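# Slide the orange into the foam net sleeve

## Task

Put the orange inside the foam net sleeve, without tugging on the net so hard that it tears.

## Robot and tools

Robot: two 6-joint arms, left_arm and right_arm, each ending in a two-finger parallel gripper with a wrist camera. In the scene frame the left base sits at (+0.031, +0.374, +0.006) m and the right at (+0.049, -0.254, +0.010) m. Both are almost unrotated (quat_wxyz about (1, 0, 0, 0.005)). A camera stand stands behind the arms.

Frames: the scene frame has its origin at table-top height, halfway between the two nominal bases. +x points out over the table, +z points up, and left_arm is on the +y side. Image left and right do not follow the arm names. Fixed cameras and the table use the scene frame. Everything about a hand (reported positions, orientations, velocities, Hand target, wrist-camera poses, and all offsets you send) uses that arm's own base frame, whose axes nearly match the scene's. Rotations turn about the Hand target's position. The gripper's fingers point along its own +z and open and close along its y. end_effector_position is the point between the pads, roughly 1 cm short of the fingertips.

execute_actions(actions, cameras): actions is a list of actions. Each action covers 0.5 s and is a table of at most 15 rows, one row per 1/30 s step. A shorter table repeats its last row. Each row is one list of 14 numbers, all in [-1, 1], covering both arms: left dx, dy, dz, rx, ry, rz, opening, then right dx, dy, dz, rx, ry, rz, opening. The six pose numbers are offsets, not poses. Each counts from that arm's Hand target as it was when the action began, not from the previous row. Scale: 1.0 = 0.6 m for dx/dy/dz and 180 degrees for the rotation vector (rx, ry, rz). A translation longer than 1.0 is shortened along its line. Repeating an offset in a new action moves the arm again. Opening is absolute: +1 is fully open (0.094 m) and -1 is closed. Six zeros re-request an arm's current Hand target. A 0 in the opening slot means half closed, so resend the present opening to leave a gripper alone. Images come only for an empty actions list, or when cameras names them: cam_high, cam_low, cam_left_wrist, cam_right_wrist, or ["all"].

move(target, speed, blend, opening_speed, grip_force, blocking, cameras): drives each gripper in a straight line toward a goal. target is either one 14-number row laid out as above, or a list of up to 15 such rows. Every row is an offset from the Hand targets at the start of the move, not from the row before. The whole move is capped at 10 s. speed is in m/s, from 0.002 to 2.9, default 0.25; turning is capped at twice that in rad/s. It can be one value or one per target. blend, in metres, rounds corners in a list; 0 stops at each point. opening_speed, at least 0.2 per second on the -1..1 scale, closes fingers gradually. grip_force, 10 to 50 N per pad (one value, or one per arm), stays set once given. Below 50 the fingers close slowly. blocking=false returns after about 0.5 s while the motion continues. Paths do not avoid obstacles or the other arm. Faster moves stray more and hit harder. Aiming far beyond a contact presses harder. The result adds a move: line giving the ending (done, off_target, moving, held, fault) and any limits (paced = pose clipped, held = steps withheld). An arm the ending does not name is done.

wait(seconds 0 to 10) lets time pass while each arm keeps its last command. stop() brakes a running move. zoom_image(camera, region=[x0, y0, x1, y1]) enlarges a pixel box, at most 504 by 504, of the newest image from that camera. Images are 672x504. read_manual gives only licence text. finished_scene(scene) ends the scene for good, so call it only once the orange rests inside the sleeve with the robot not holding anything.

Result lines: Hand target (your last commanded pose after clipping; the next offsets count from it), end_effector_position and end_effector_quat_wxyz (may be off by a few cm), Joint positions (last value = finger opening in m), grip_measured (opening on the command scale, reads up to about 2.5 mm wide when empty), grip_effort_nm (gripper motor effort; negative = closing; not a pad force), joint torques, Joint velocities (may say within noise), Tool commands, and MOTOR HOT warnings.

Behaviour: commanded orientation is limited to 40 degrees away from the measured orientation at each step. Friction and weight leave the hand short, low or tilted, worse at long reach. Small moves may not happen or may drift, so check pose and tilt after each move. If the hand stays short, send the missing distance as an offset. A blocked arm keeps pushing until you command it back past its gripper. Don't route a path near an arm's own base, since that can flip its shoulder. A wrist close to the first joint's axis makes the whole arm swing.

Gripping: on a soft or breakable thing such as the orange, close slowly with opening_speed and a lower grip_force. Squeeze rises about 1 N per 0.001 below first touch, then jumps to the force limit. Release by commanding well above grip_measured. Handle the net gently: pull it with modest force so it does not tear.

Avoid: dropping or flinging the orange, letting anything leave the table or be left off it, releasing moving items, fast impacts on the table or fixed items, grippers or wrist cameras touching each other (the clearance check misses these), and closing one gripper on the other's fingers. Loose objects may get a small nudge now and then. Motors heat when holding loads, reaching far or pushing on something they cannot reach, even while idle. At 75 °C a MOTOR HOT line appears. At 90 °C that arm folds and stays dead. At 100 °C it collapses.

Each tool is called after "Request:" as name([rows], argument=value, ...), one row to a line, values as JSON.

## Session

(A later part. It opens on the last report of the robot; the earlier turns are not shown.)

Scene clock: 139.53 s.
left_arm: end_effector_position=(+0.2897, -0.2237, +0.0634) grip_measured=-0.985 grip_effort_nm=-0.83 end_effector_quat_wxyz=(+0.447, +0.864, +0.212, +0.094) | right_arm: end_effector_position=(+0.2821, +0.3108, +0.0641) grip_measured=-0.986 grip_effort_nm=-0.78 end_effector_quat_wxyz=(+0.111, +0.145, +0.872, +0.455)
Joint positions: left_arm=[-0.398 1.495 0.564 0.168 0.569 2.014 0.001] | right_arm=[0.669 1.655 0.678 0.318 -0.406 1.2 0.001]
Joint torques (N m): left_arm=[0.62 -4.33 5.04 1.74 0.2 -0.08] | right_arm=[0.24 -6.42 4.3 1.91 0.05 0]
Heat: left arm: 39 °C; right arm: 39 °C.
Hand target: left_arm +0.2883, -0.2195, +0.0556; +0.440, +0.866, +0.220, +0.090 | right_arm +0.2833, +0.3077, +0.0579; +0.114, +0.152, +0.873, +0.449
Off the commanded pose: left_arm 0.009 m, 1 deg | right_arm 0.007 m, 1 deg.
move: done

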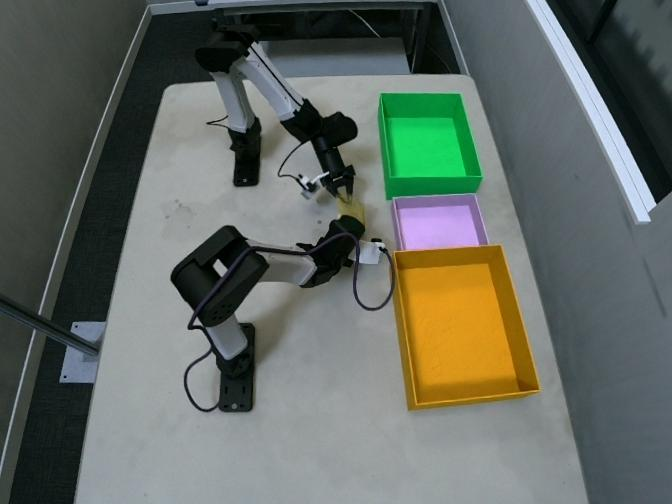

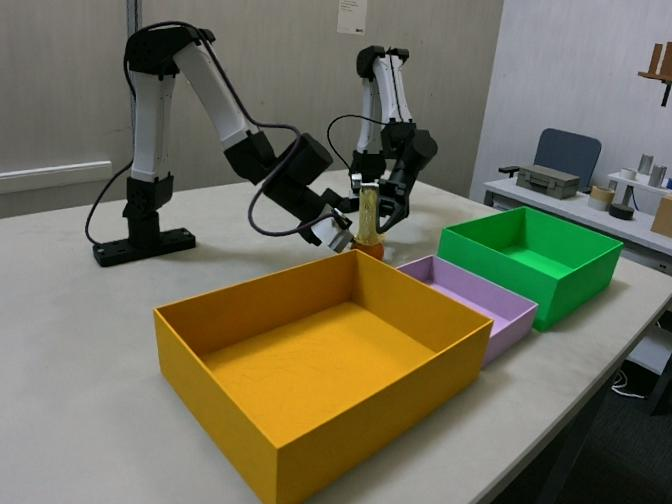

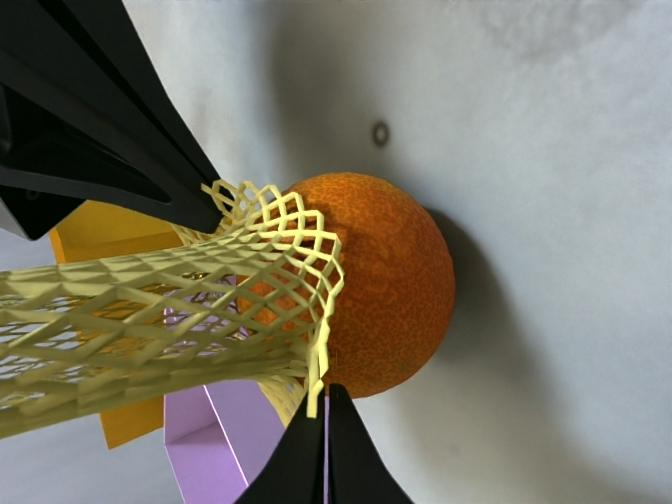

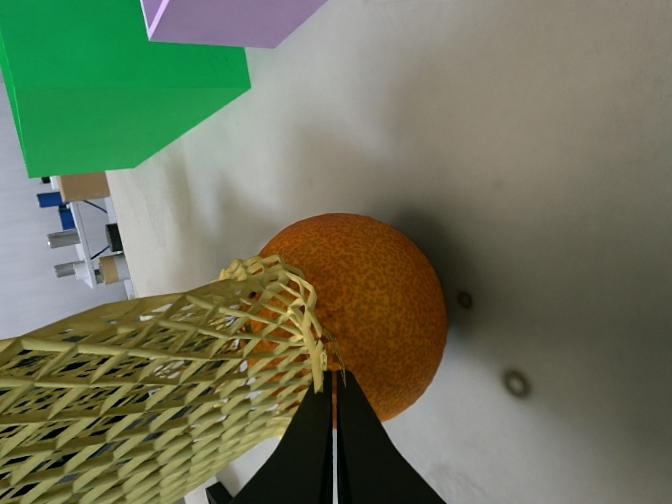

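Request:
move(target=[0.0117, 0.0167, -0.0367, 0, 0, 0, -1, 0.0067, -0.0117, -0.0383, 0, 0, 0, -1], speed=0.05, cameras=["all"])

Request:
zoom_image(camera="cam_left_wrist", region=[0, 100, 504, 480])

Request:
zoom_image(camera="cam_right_wrist", region=[0, 150, 504, 504])

Request:
zoom_image(camera="cam_low", region=[300, 150, 430, 280])

Scene clock: 165.27 s.
left_arm: end_effector_position=(+0.3018, -0.2147, +0.0469) grip_measured=-0.985 grip_effort_nm=-0.81 end_effector_quat_wxyz=(+0.453, +0.860, +0.212, +0.103) | right_arm: end_effector_position=(+0.2897, +0.3052, +0.0440) grip_measured=-0.986 grip_effort_nm=-0.78 end_effector_quat_wxyz=(+0.119, +0.152, +0.869, +0.456)
Joint positions: left_arm=[-0.35 1.583 0.544 0.28 0.6 2.043 0.001] | right_arm=[0.647 1.729 0.643 0.437 -0.407 1.197 0.001]
Joint torques (N m): left_arm=[0.53 -4.25 4.3 1.47 0.24 0.05] | right_arm=[-0.24 -6.37 3.79 1.79 -0.16 -0.17]
Heat: left arm: 38 °C; right arm: 40 °C.
Hand target: left_arm +0.2953, -0.2095, +0.0335; +0.440, +0.866, +0.219, +0.090 | right_arm +0.2874, +0.3007, +0.0349; +0.114, +0.152, +0.873, +0.448
Off the commanded pose: left_arm 0.016 m, 2 deg | right_arm 0.010 m, 1 deg.
move: off_target (left_arm)

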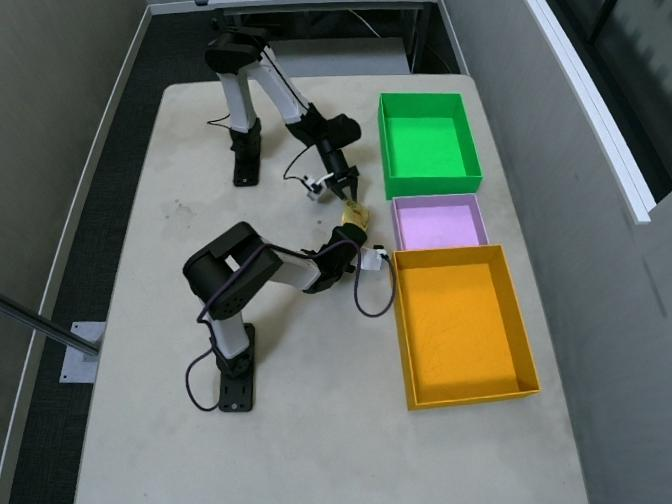

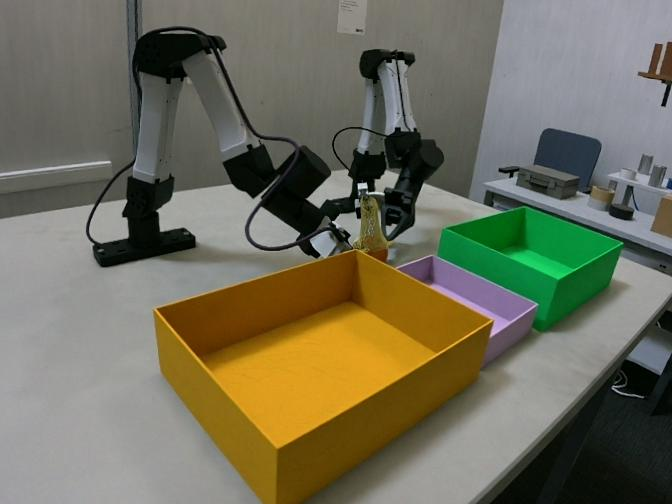

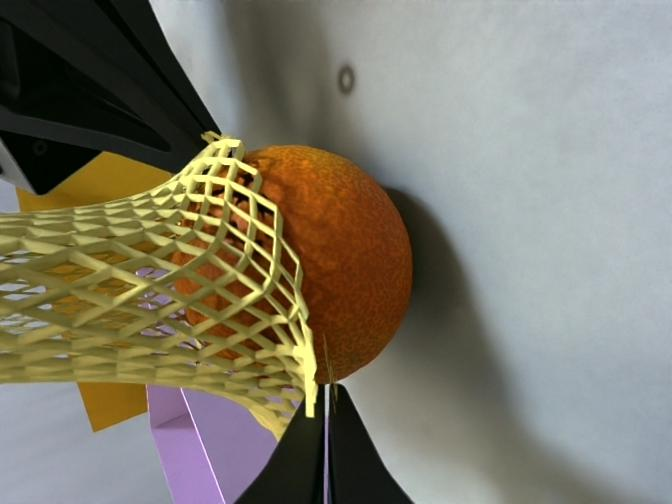

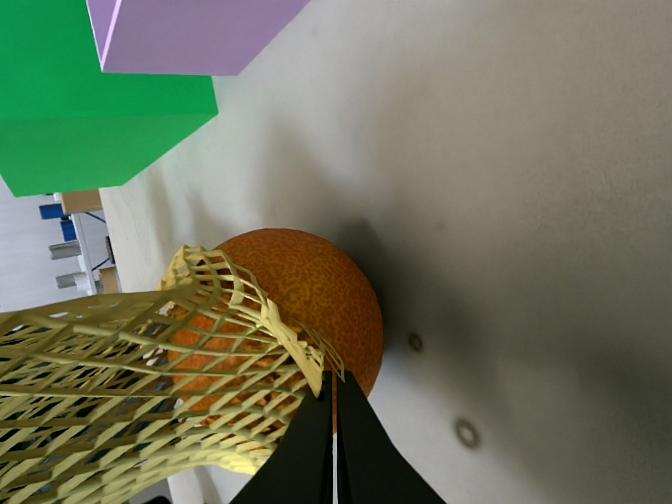

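Scaled by 1.000.

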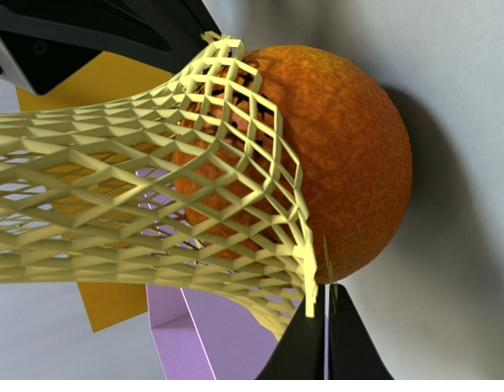

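Scaled by 1.000.

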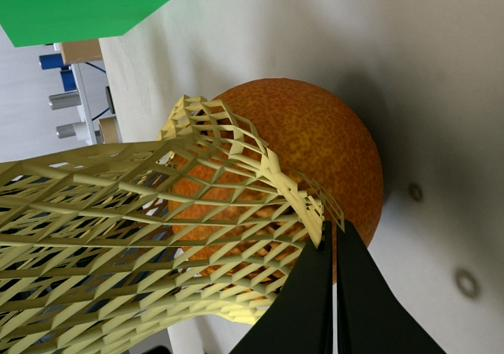

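Scaled by 3.877 from the camera's 672x504 image, which has a finer 960x720 frame.

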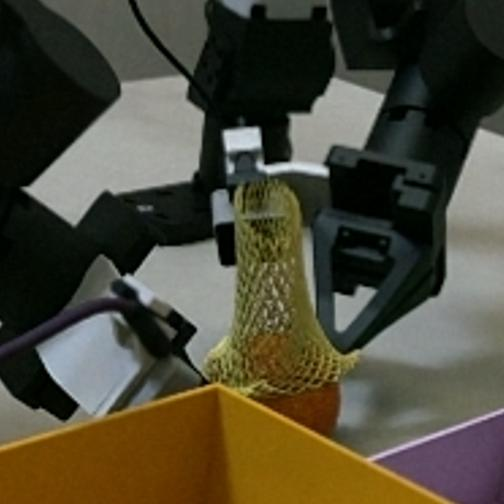

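Request:
move(target=[0.004, -0.0033, -0.0383, 0, 0, 0, -1, 0.0067, 0.01, -0.0317, 0, 0, 0, -1], speed=0.04, cameras=["all"])

Request:
zoom_image(camera="cam_left_wrist", region=[0, 60, 504, 480])

Request:
zoom_image(camera="cam_right_wrist", region=[0, 150, 504, 504])

Request:
zoom_image(camera="cam_low", region=[300, 150, 430, 280])

Scene clock: 188.40 s.
left_arm: end_effector_position=(+0.3079, -0.2161, +0.0274) grip_measured=-0.986 grip_effort_nm=-0.77 end_effector_quat_wxyz=(+0.458, +0.857, +0.210, +0.110) | right_arm: end_effector_position=(+0.2934, +0.3080, +0.0218) grip_measured=-0.986 grip_effort_nm=-0.77 end_effector_quat_wxyz=(+0.116, +0.153, +0.870, +0.453)
Joint positions: left_arm=[-0.347 1.688 0.522 0.424 0.601 2.043 0.001] | right_arm=[0.647 1.826 0.643 0.525 -0.407 1.197 0.001]
Joint torques (N m): left_arm=[-0.12 -4.34 3.82 1.4 0.2 0] | right_arm=[0.46 -6.91 3.9 1.83 -0.11 -0.11]
Heat: left arm: 37 °C; right arm: 39 °C.
Hand target: left_arm +0.2977, -0.2115, +0.0105; +0.440, +0.866, +0.220, +0.090 | right_arm +0.2914, +0.3067, +0.0158; +0.114, +0.152, +0.873, +0.449
Off the commanded pose: left_arm 0.020 m, 3 deg | right_arm 0.006 m, 1 deg.
move: off_target (left_arm)

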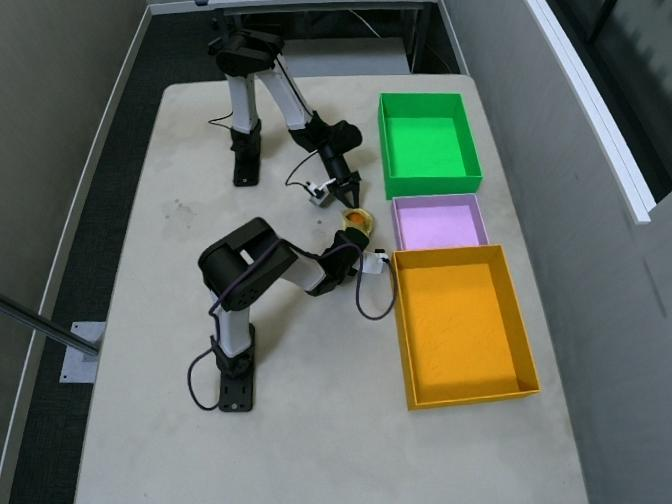

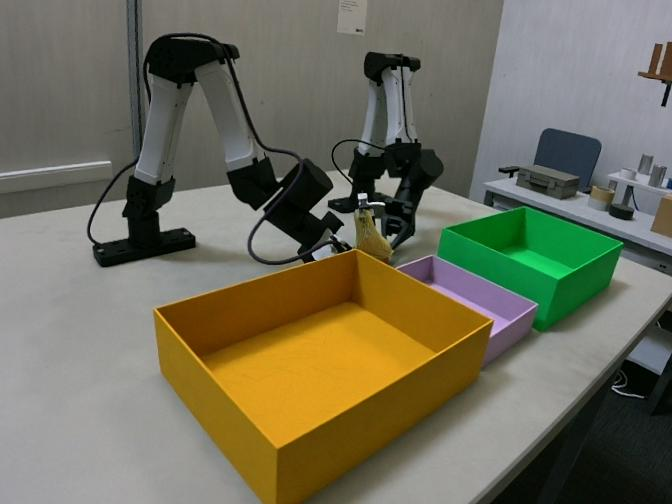

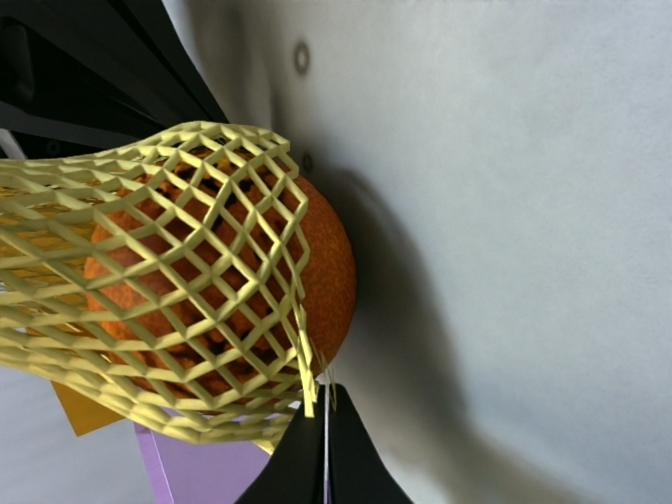

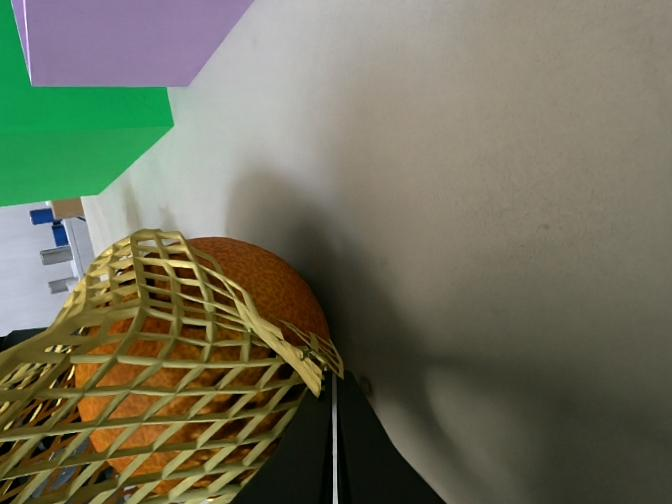

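Scaled by 1.000.

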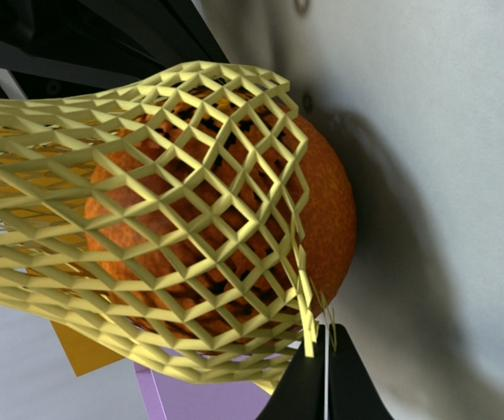

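Scaled by 1.000.

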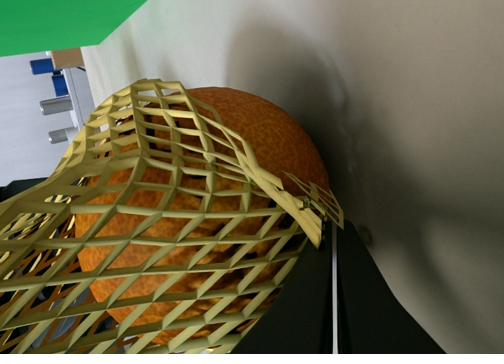

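Scaled by 3.877 from the camera's 672x504 image, which has a finer 960x720 frame.

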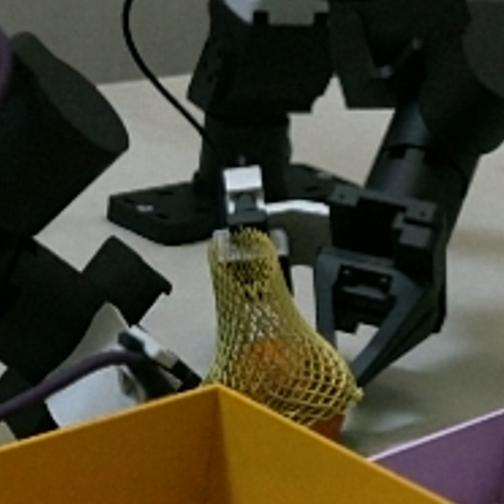

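Request:
move(target=[-0.005, -0.0083, -0.0183, 0, 0, 0, -1, -0.0067, 0.0083, -0.0117, 0, 0, 0, -1], speed=0.04, cameras=["all"])

Request:
zoom_image(camera="cam_left_wrist", region=[0, 60, 504, 480])

Request:
zoom_image(camera="cam_right_wrist", region=[0, 150, 504, 504])

Request:
zoom_image(camera="cam_low", region=[300, 150, 430, 280])

Scene clock: 202.70 s.
left_arm: end_effector_position=(+0.3041, -0.2171, +0.0120) grip_measured=-0.986 grip_effort_nm=-0.77 end_effector_quat_wxyz=(+0.452, +0.860, +0.210, +0.108) | right_arm: end_effector_position=(+0.2917, +0.3135, +0.0175) grip_measured=-0.986 grip_effort_nm=-0.77 end_effector_quat_wxyz=(+0.117, +0.146, +0.870, +0.457)
Joint positions: left_arm=[-0.359 1.742 0.501 0.49 0.588 2.043 0.001] | right_arm=[0.661 1.854 0.643 0.564 -0.405 1.197 0.001]
Joint torques (N m): left_arm=[-1.2 -4.82 3.6 1.57 0.21 -0.18] | right_arm=[1.14 -7.06 3.19 1.87 0.05 0.05]
Heat: left arm: 36 °C; right arm: 39 °C.
Hand target: left_arm +0.2948, -0.2164, -0.0004; +0.440, +0.866, +0.220, +0.090 | right_arm +0.2874, +0.3117, +0.0088; +0.114, +0.152, +0.873, +0.449
Off the commanded pose: left_arm 0.016 m, 3 deg | right_arm 0.010 m, 1 deg.
move: off_target (left_arm)

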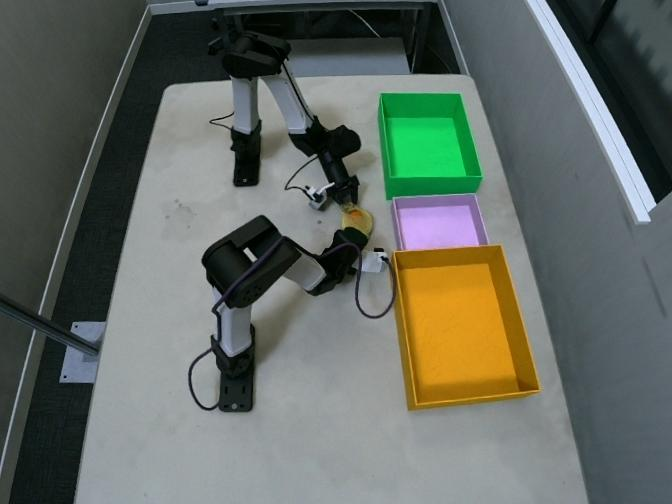

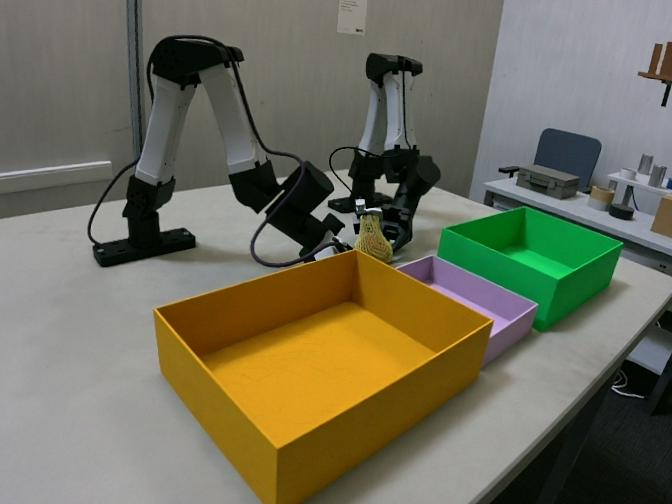

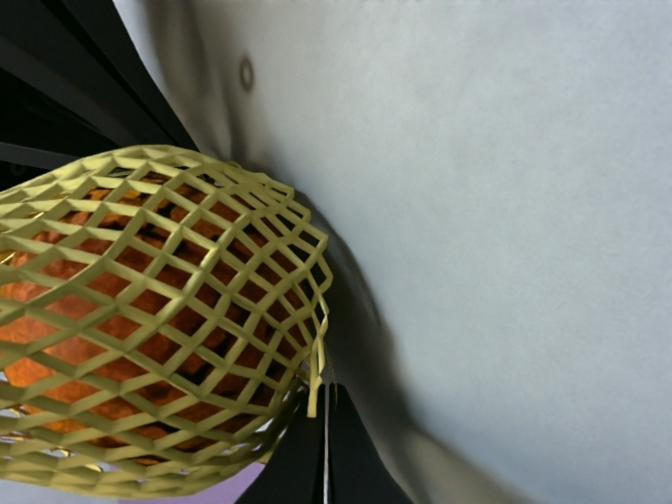

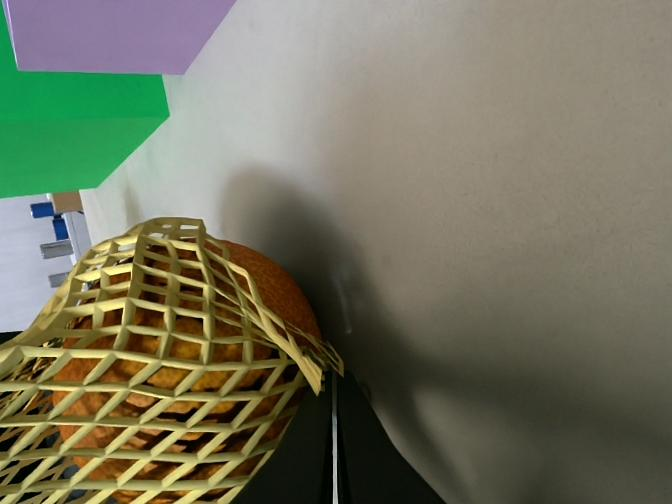

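Scaled by 1.000.

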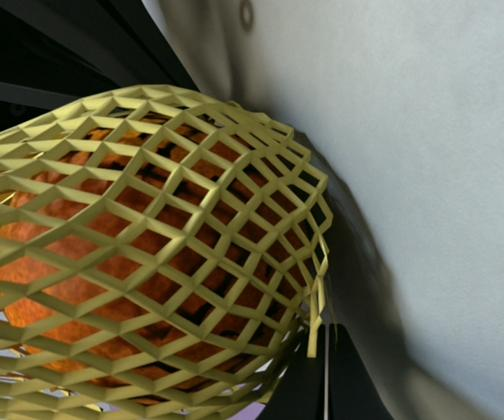

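Scaled by 1.000.

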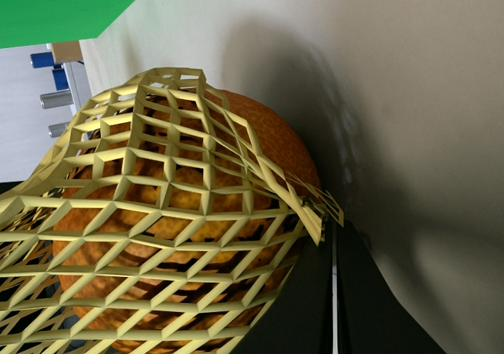

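Scaled by 3.877 from the camera's 672x504 image, which has a finer 960x720 frame.

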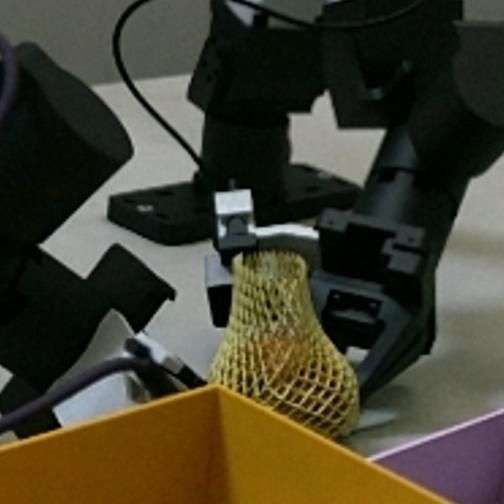

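Request:
move([
  [0.0033, -0.01, 0.0183, 0, 0, 0, -1, 0, 0.01, 0.01, 0, 0, 0, -1],
  [0.0033, -0.01, 0.0183, 0, 0, 0, -0.76, 0, 0.01, 0.01, 0, 0, 0, -0.76],
], speed=0.04, opening_speed=0.25, cameras=["all"])

Request:
zoom_image(camera="cam_left_wrist", region=[0, 60, 504, 480])

Request:
zoom_image(camera="cam_right_wrist", region=[0, 150, 504, 504])

Request:
zoom_image(camera="cam_low", region=[300, 150, 430, 280])

Scene clock: 217.10 s.
left_arm: end_effector_position=(+0.2970, -0.2204, +0.0082) grip_measured=-0.762 grip_effort_nm=0.12 end_effector_quat_wxyz=(+0.441, +0.866, +0.215, +0.096) | right_arm: end_effector_position=(+0.2872, +0.3162, +0.0148) grip_measured=-0.762 grip_effort_nm=0.11 end_effector_quat_wxyz=(+0.114, +0.148, +0.873, +0.451)
Joint positions: left_arm=[-0.383 1.731 0.501 0.451 0.567 2.029 0.011] | right_arm=[0.679 1.854 0.643 0.553 -0.387 1.208 0.011]
Joint torques (N m): left_arm=[-0.75 -7.05 5.63 1.37 0.24 -0.2] | right_arm=[0.95 -8.31 4.7 1.69 0 0.05]
Heat: left arm: 35 °C; right arm: 39 °C.
Hand target: left_arm +0.2967, -0.2225, +0.0106; +0.440, +0.866, +0.219, +0.090 | right_arm +0.2874, +0.3177, +0.0148; +0.114, +0.152, +0.873, +0.449
Off the commanded pose: left_arm 0.003 m, 1 deg | right_arm 0.001 m, 1 deg.
move: done

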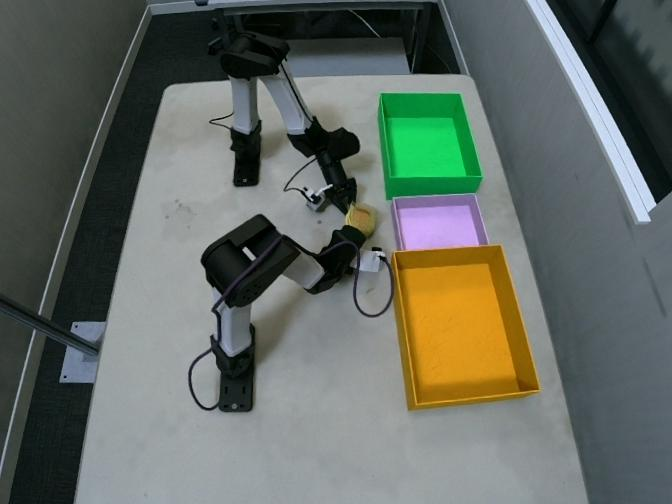

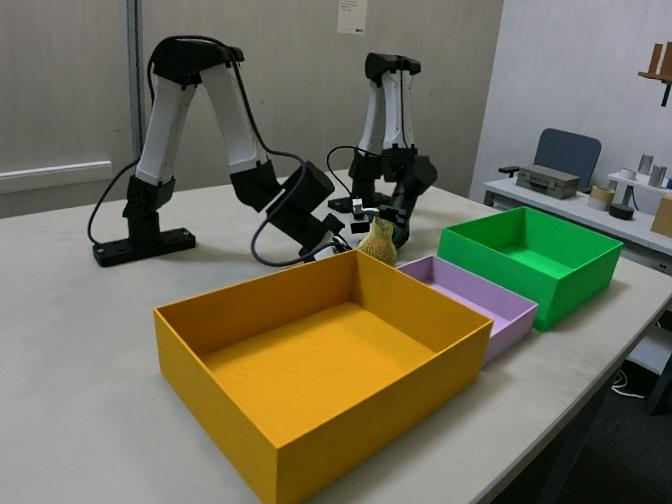

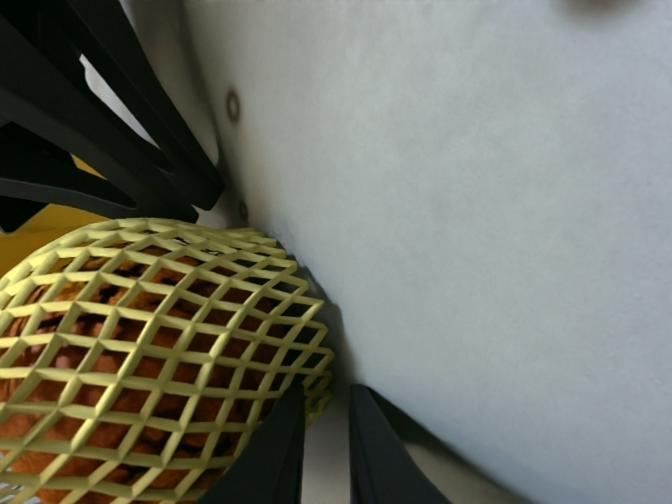

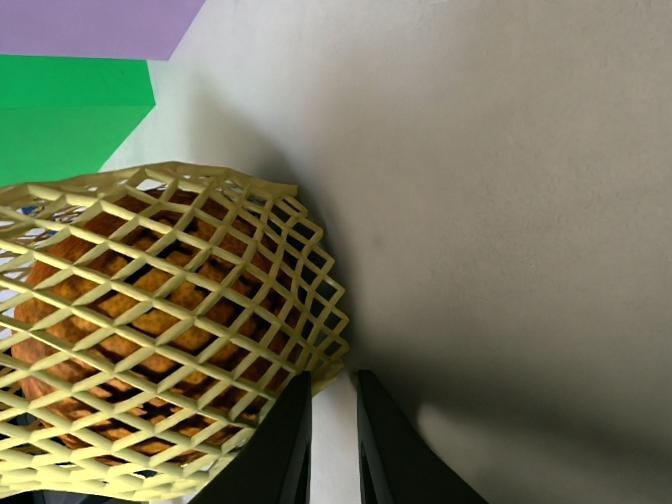

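Scaled by 1.000.

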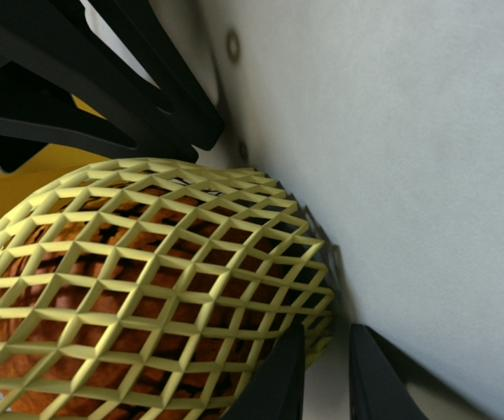

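Scaled by 1.000.

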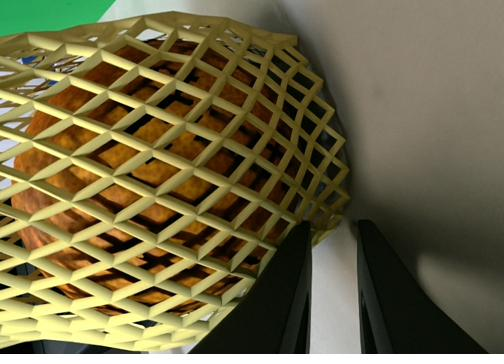

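Scaled by 3.877 from the camera's 672x504 image, which has a finer 960x720 frame.

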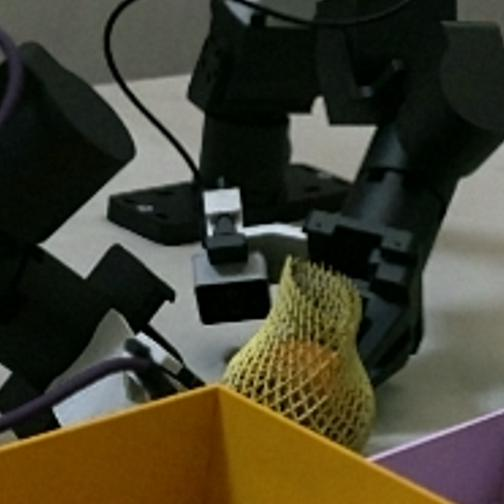

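Request:
move(target=[-0.03, 0.0617, 0.0475, 0, 0, 0, -0.76, -0.0283, -0.0633, 0.0467, 0, 0, 0, -0.76], speed=0.05, cameras=["all"])

Request:
zoom_image(camera="cam_low", region=[300, 150, 430, 280])

Scene clock: 242.07 s.
left_arm: end_effector_position=(+0.2832, -0.1872, +0.0385) grip_measured=-0.762 grip_effort_nm=0.10 end_effector_quat_wxyz=(+0.441, +0.860, +0.237, +0.098) | right_arm: end_effector_position=(+0.2731, +0.2814, +0.0388) grip_measured=-0.762 grip_effort_nm=0.10 end_effector_quat_wxyz=(+0.115, +0.159, +0.874, +0.445)
Joint positions: left_arm=[-0.283 1.497 0.453 0.232 0.617 2.068 0.011] | right_arm=[0.62 1.646 0.549 0.414 -0.415 1.18 0.011]
Joint torques (N m): left_arm=[0.47 -6.23 4.67 1.44 0.41 0.03] | right_arm=[-0.16 -8.91 4.05 1.64 -0.28 -0.17]
Heat: left arm: 37 °C; right arm: 40 °C.
Hand target: left_arm +0.2786, -0.1854, +0.0390; +0.440, +0.866, +0.220, +0.090 | right_arm +0.2704, +0.2797, +0.0429; +0.114, +0.152, +0.873, +0.449
Off the commanded pose: left_arm 0.005 m, 2 deg | right_arm 0.005 m, 1 deg.
joint sent to its limit (left arm) — joint 6 (wrist roll), upper limit. The joint targets still meet the commanded pose.
move: done

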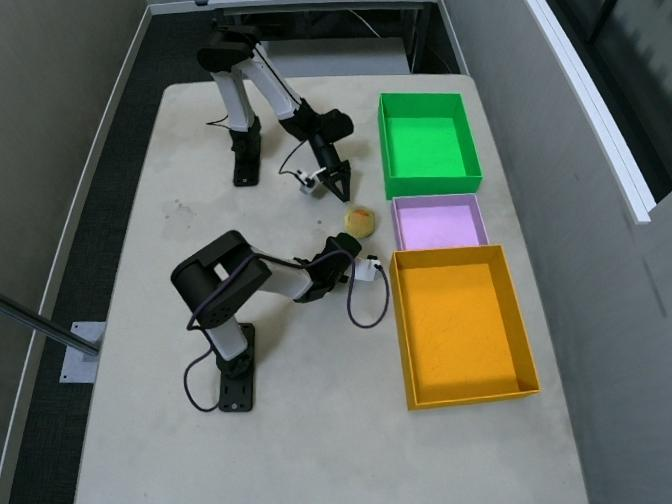

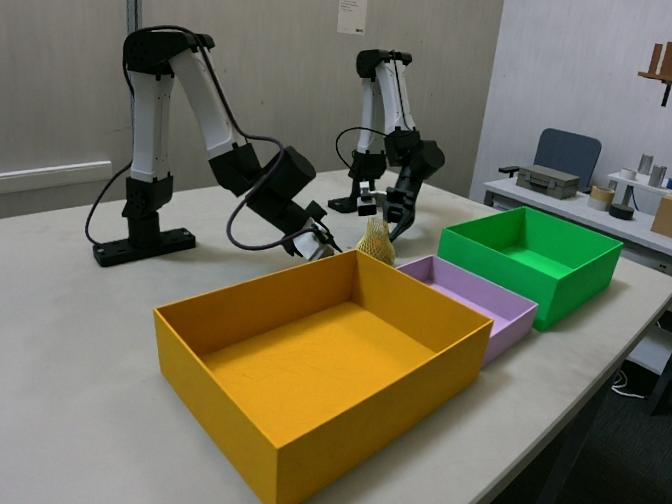

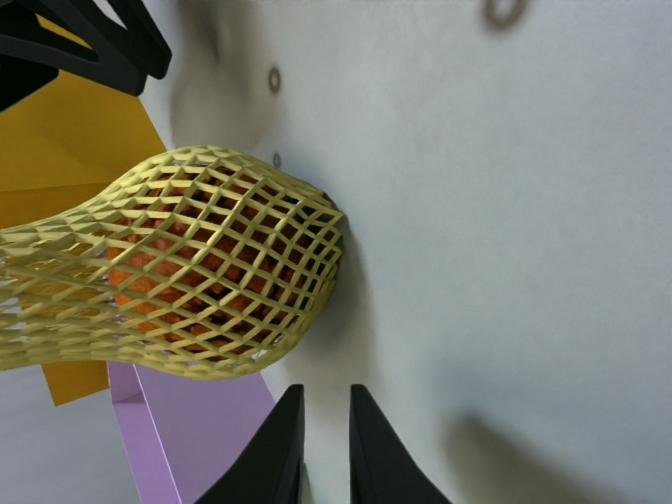

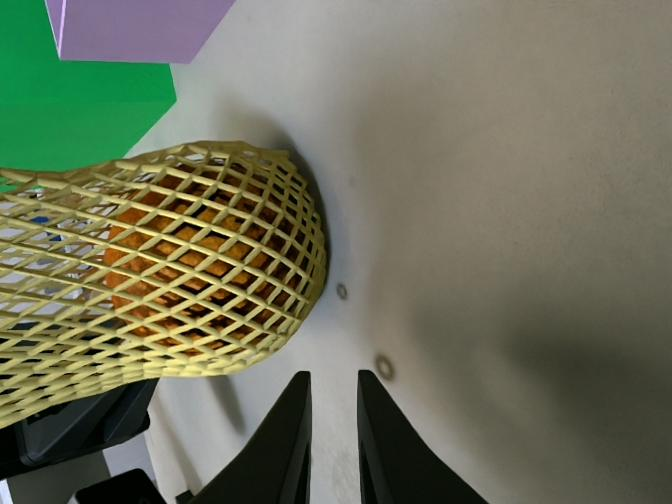

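Scaled by 3.877 from the camera's 672x504 image, which has a finer 960x720 frame.

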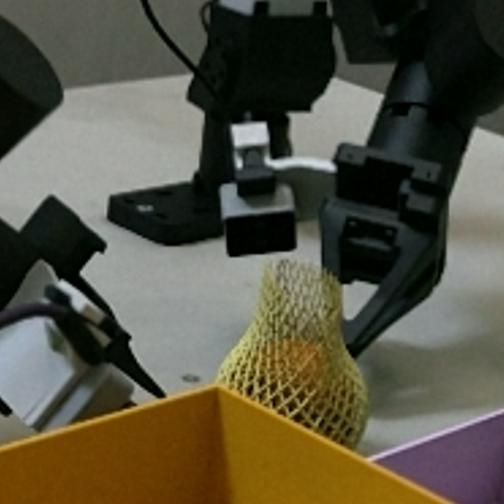

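Request:
move(target=[-0.04, 0.1, 0.12, 0, 0, 0, -0.76, -0.04, -0.1, 0.12, 0, 0, 0, -0.76], speed=0.12, cameras=["cam_low", "cam_high"])

Request:
zoom_image(camera="cam_low", region=[300, 150, 430, 280])

Scene clock: 252.67 s.
left_arm: end_effector_position=(+0.2510, -0.1259, +0.1026) grip_measured=-0.762 grip_effort_nm=0.10 end_effector_quat_wxyz=(+0.451, +0.825, +0.319, +0.118) | right_arm: end_effector_position=(+0.2412, +0.2167, +0.1005) grip_measured=-0.762 grip_effort_nm=0.10 end_effector_quat_wxyz=(+0.105, +0.163, +0.878, +0.437)
Joint positions: left_arm=[-0.057 1.005 0.439 -0.262 0.696 2.068 0.011] | right_arm=[0.451 1.187 0.528 -0.111 -0.544 1.054 0.011]
Joint velocities: left_arm=[-0.046 0.007 -0.017 0.022 0.037 0.081 0] | right_arm=[within noise]
Joint torques (N m): left_arm=[-0.66 -2.78 8.72 1.39 0.21 0.02] | right_arm=[-0.17 -4.67 8.17 1.54 -0.34 -0.17]
Heat: left arm: 37 °C; right arm: 40 °C.
Hand target: left_arm +0.2546, -0.1254, +0.1110; +0.440, +0.866, +0.220, +0.090 | right_arm +0.2463, +0.2197, +0.1149; +0.114, +0.152, +0.873, +0.449
Off the commanded pose: left_arm 0.009 m, 13 deg | right_arm 0.016 m, 2 deg.
joint sent to its limit (left arm) — joint 6 (wrist roll), upper limit. The joint targets are off in orientation, not in position.
move: off_target (left_arm, right_arm)
Images, in order (width x height): cam_high 672x504, cam_low 672x504.

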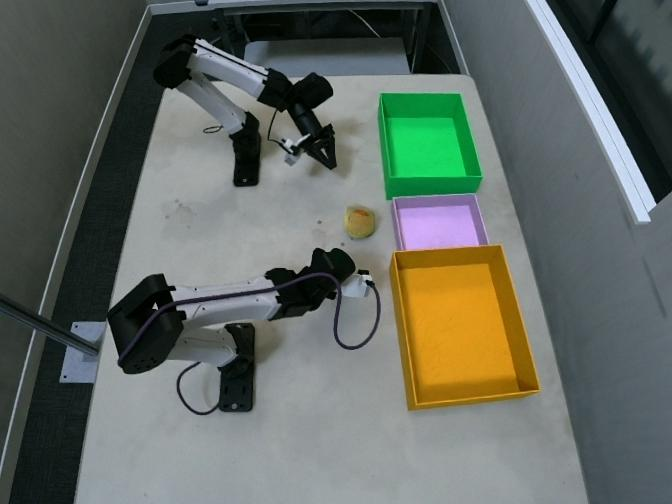

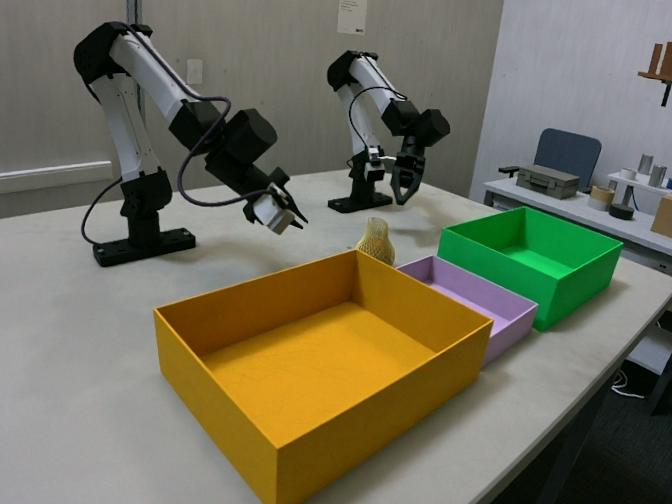

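Scaled by 3.877 from the camera's 672x504 image, which has a finer 960x720 frame.

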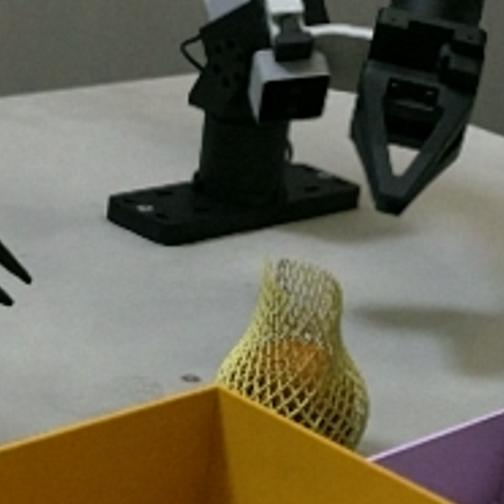

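Request:
finished_scene(scene=1)

The scene is finished: the task was done.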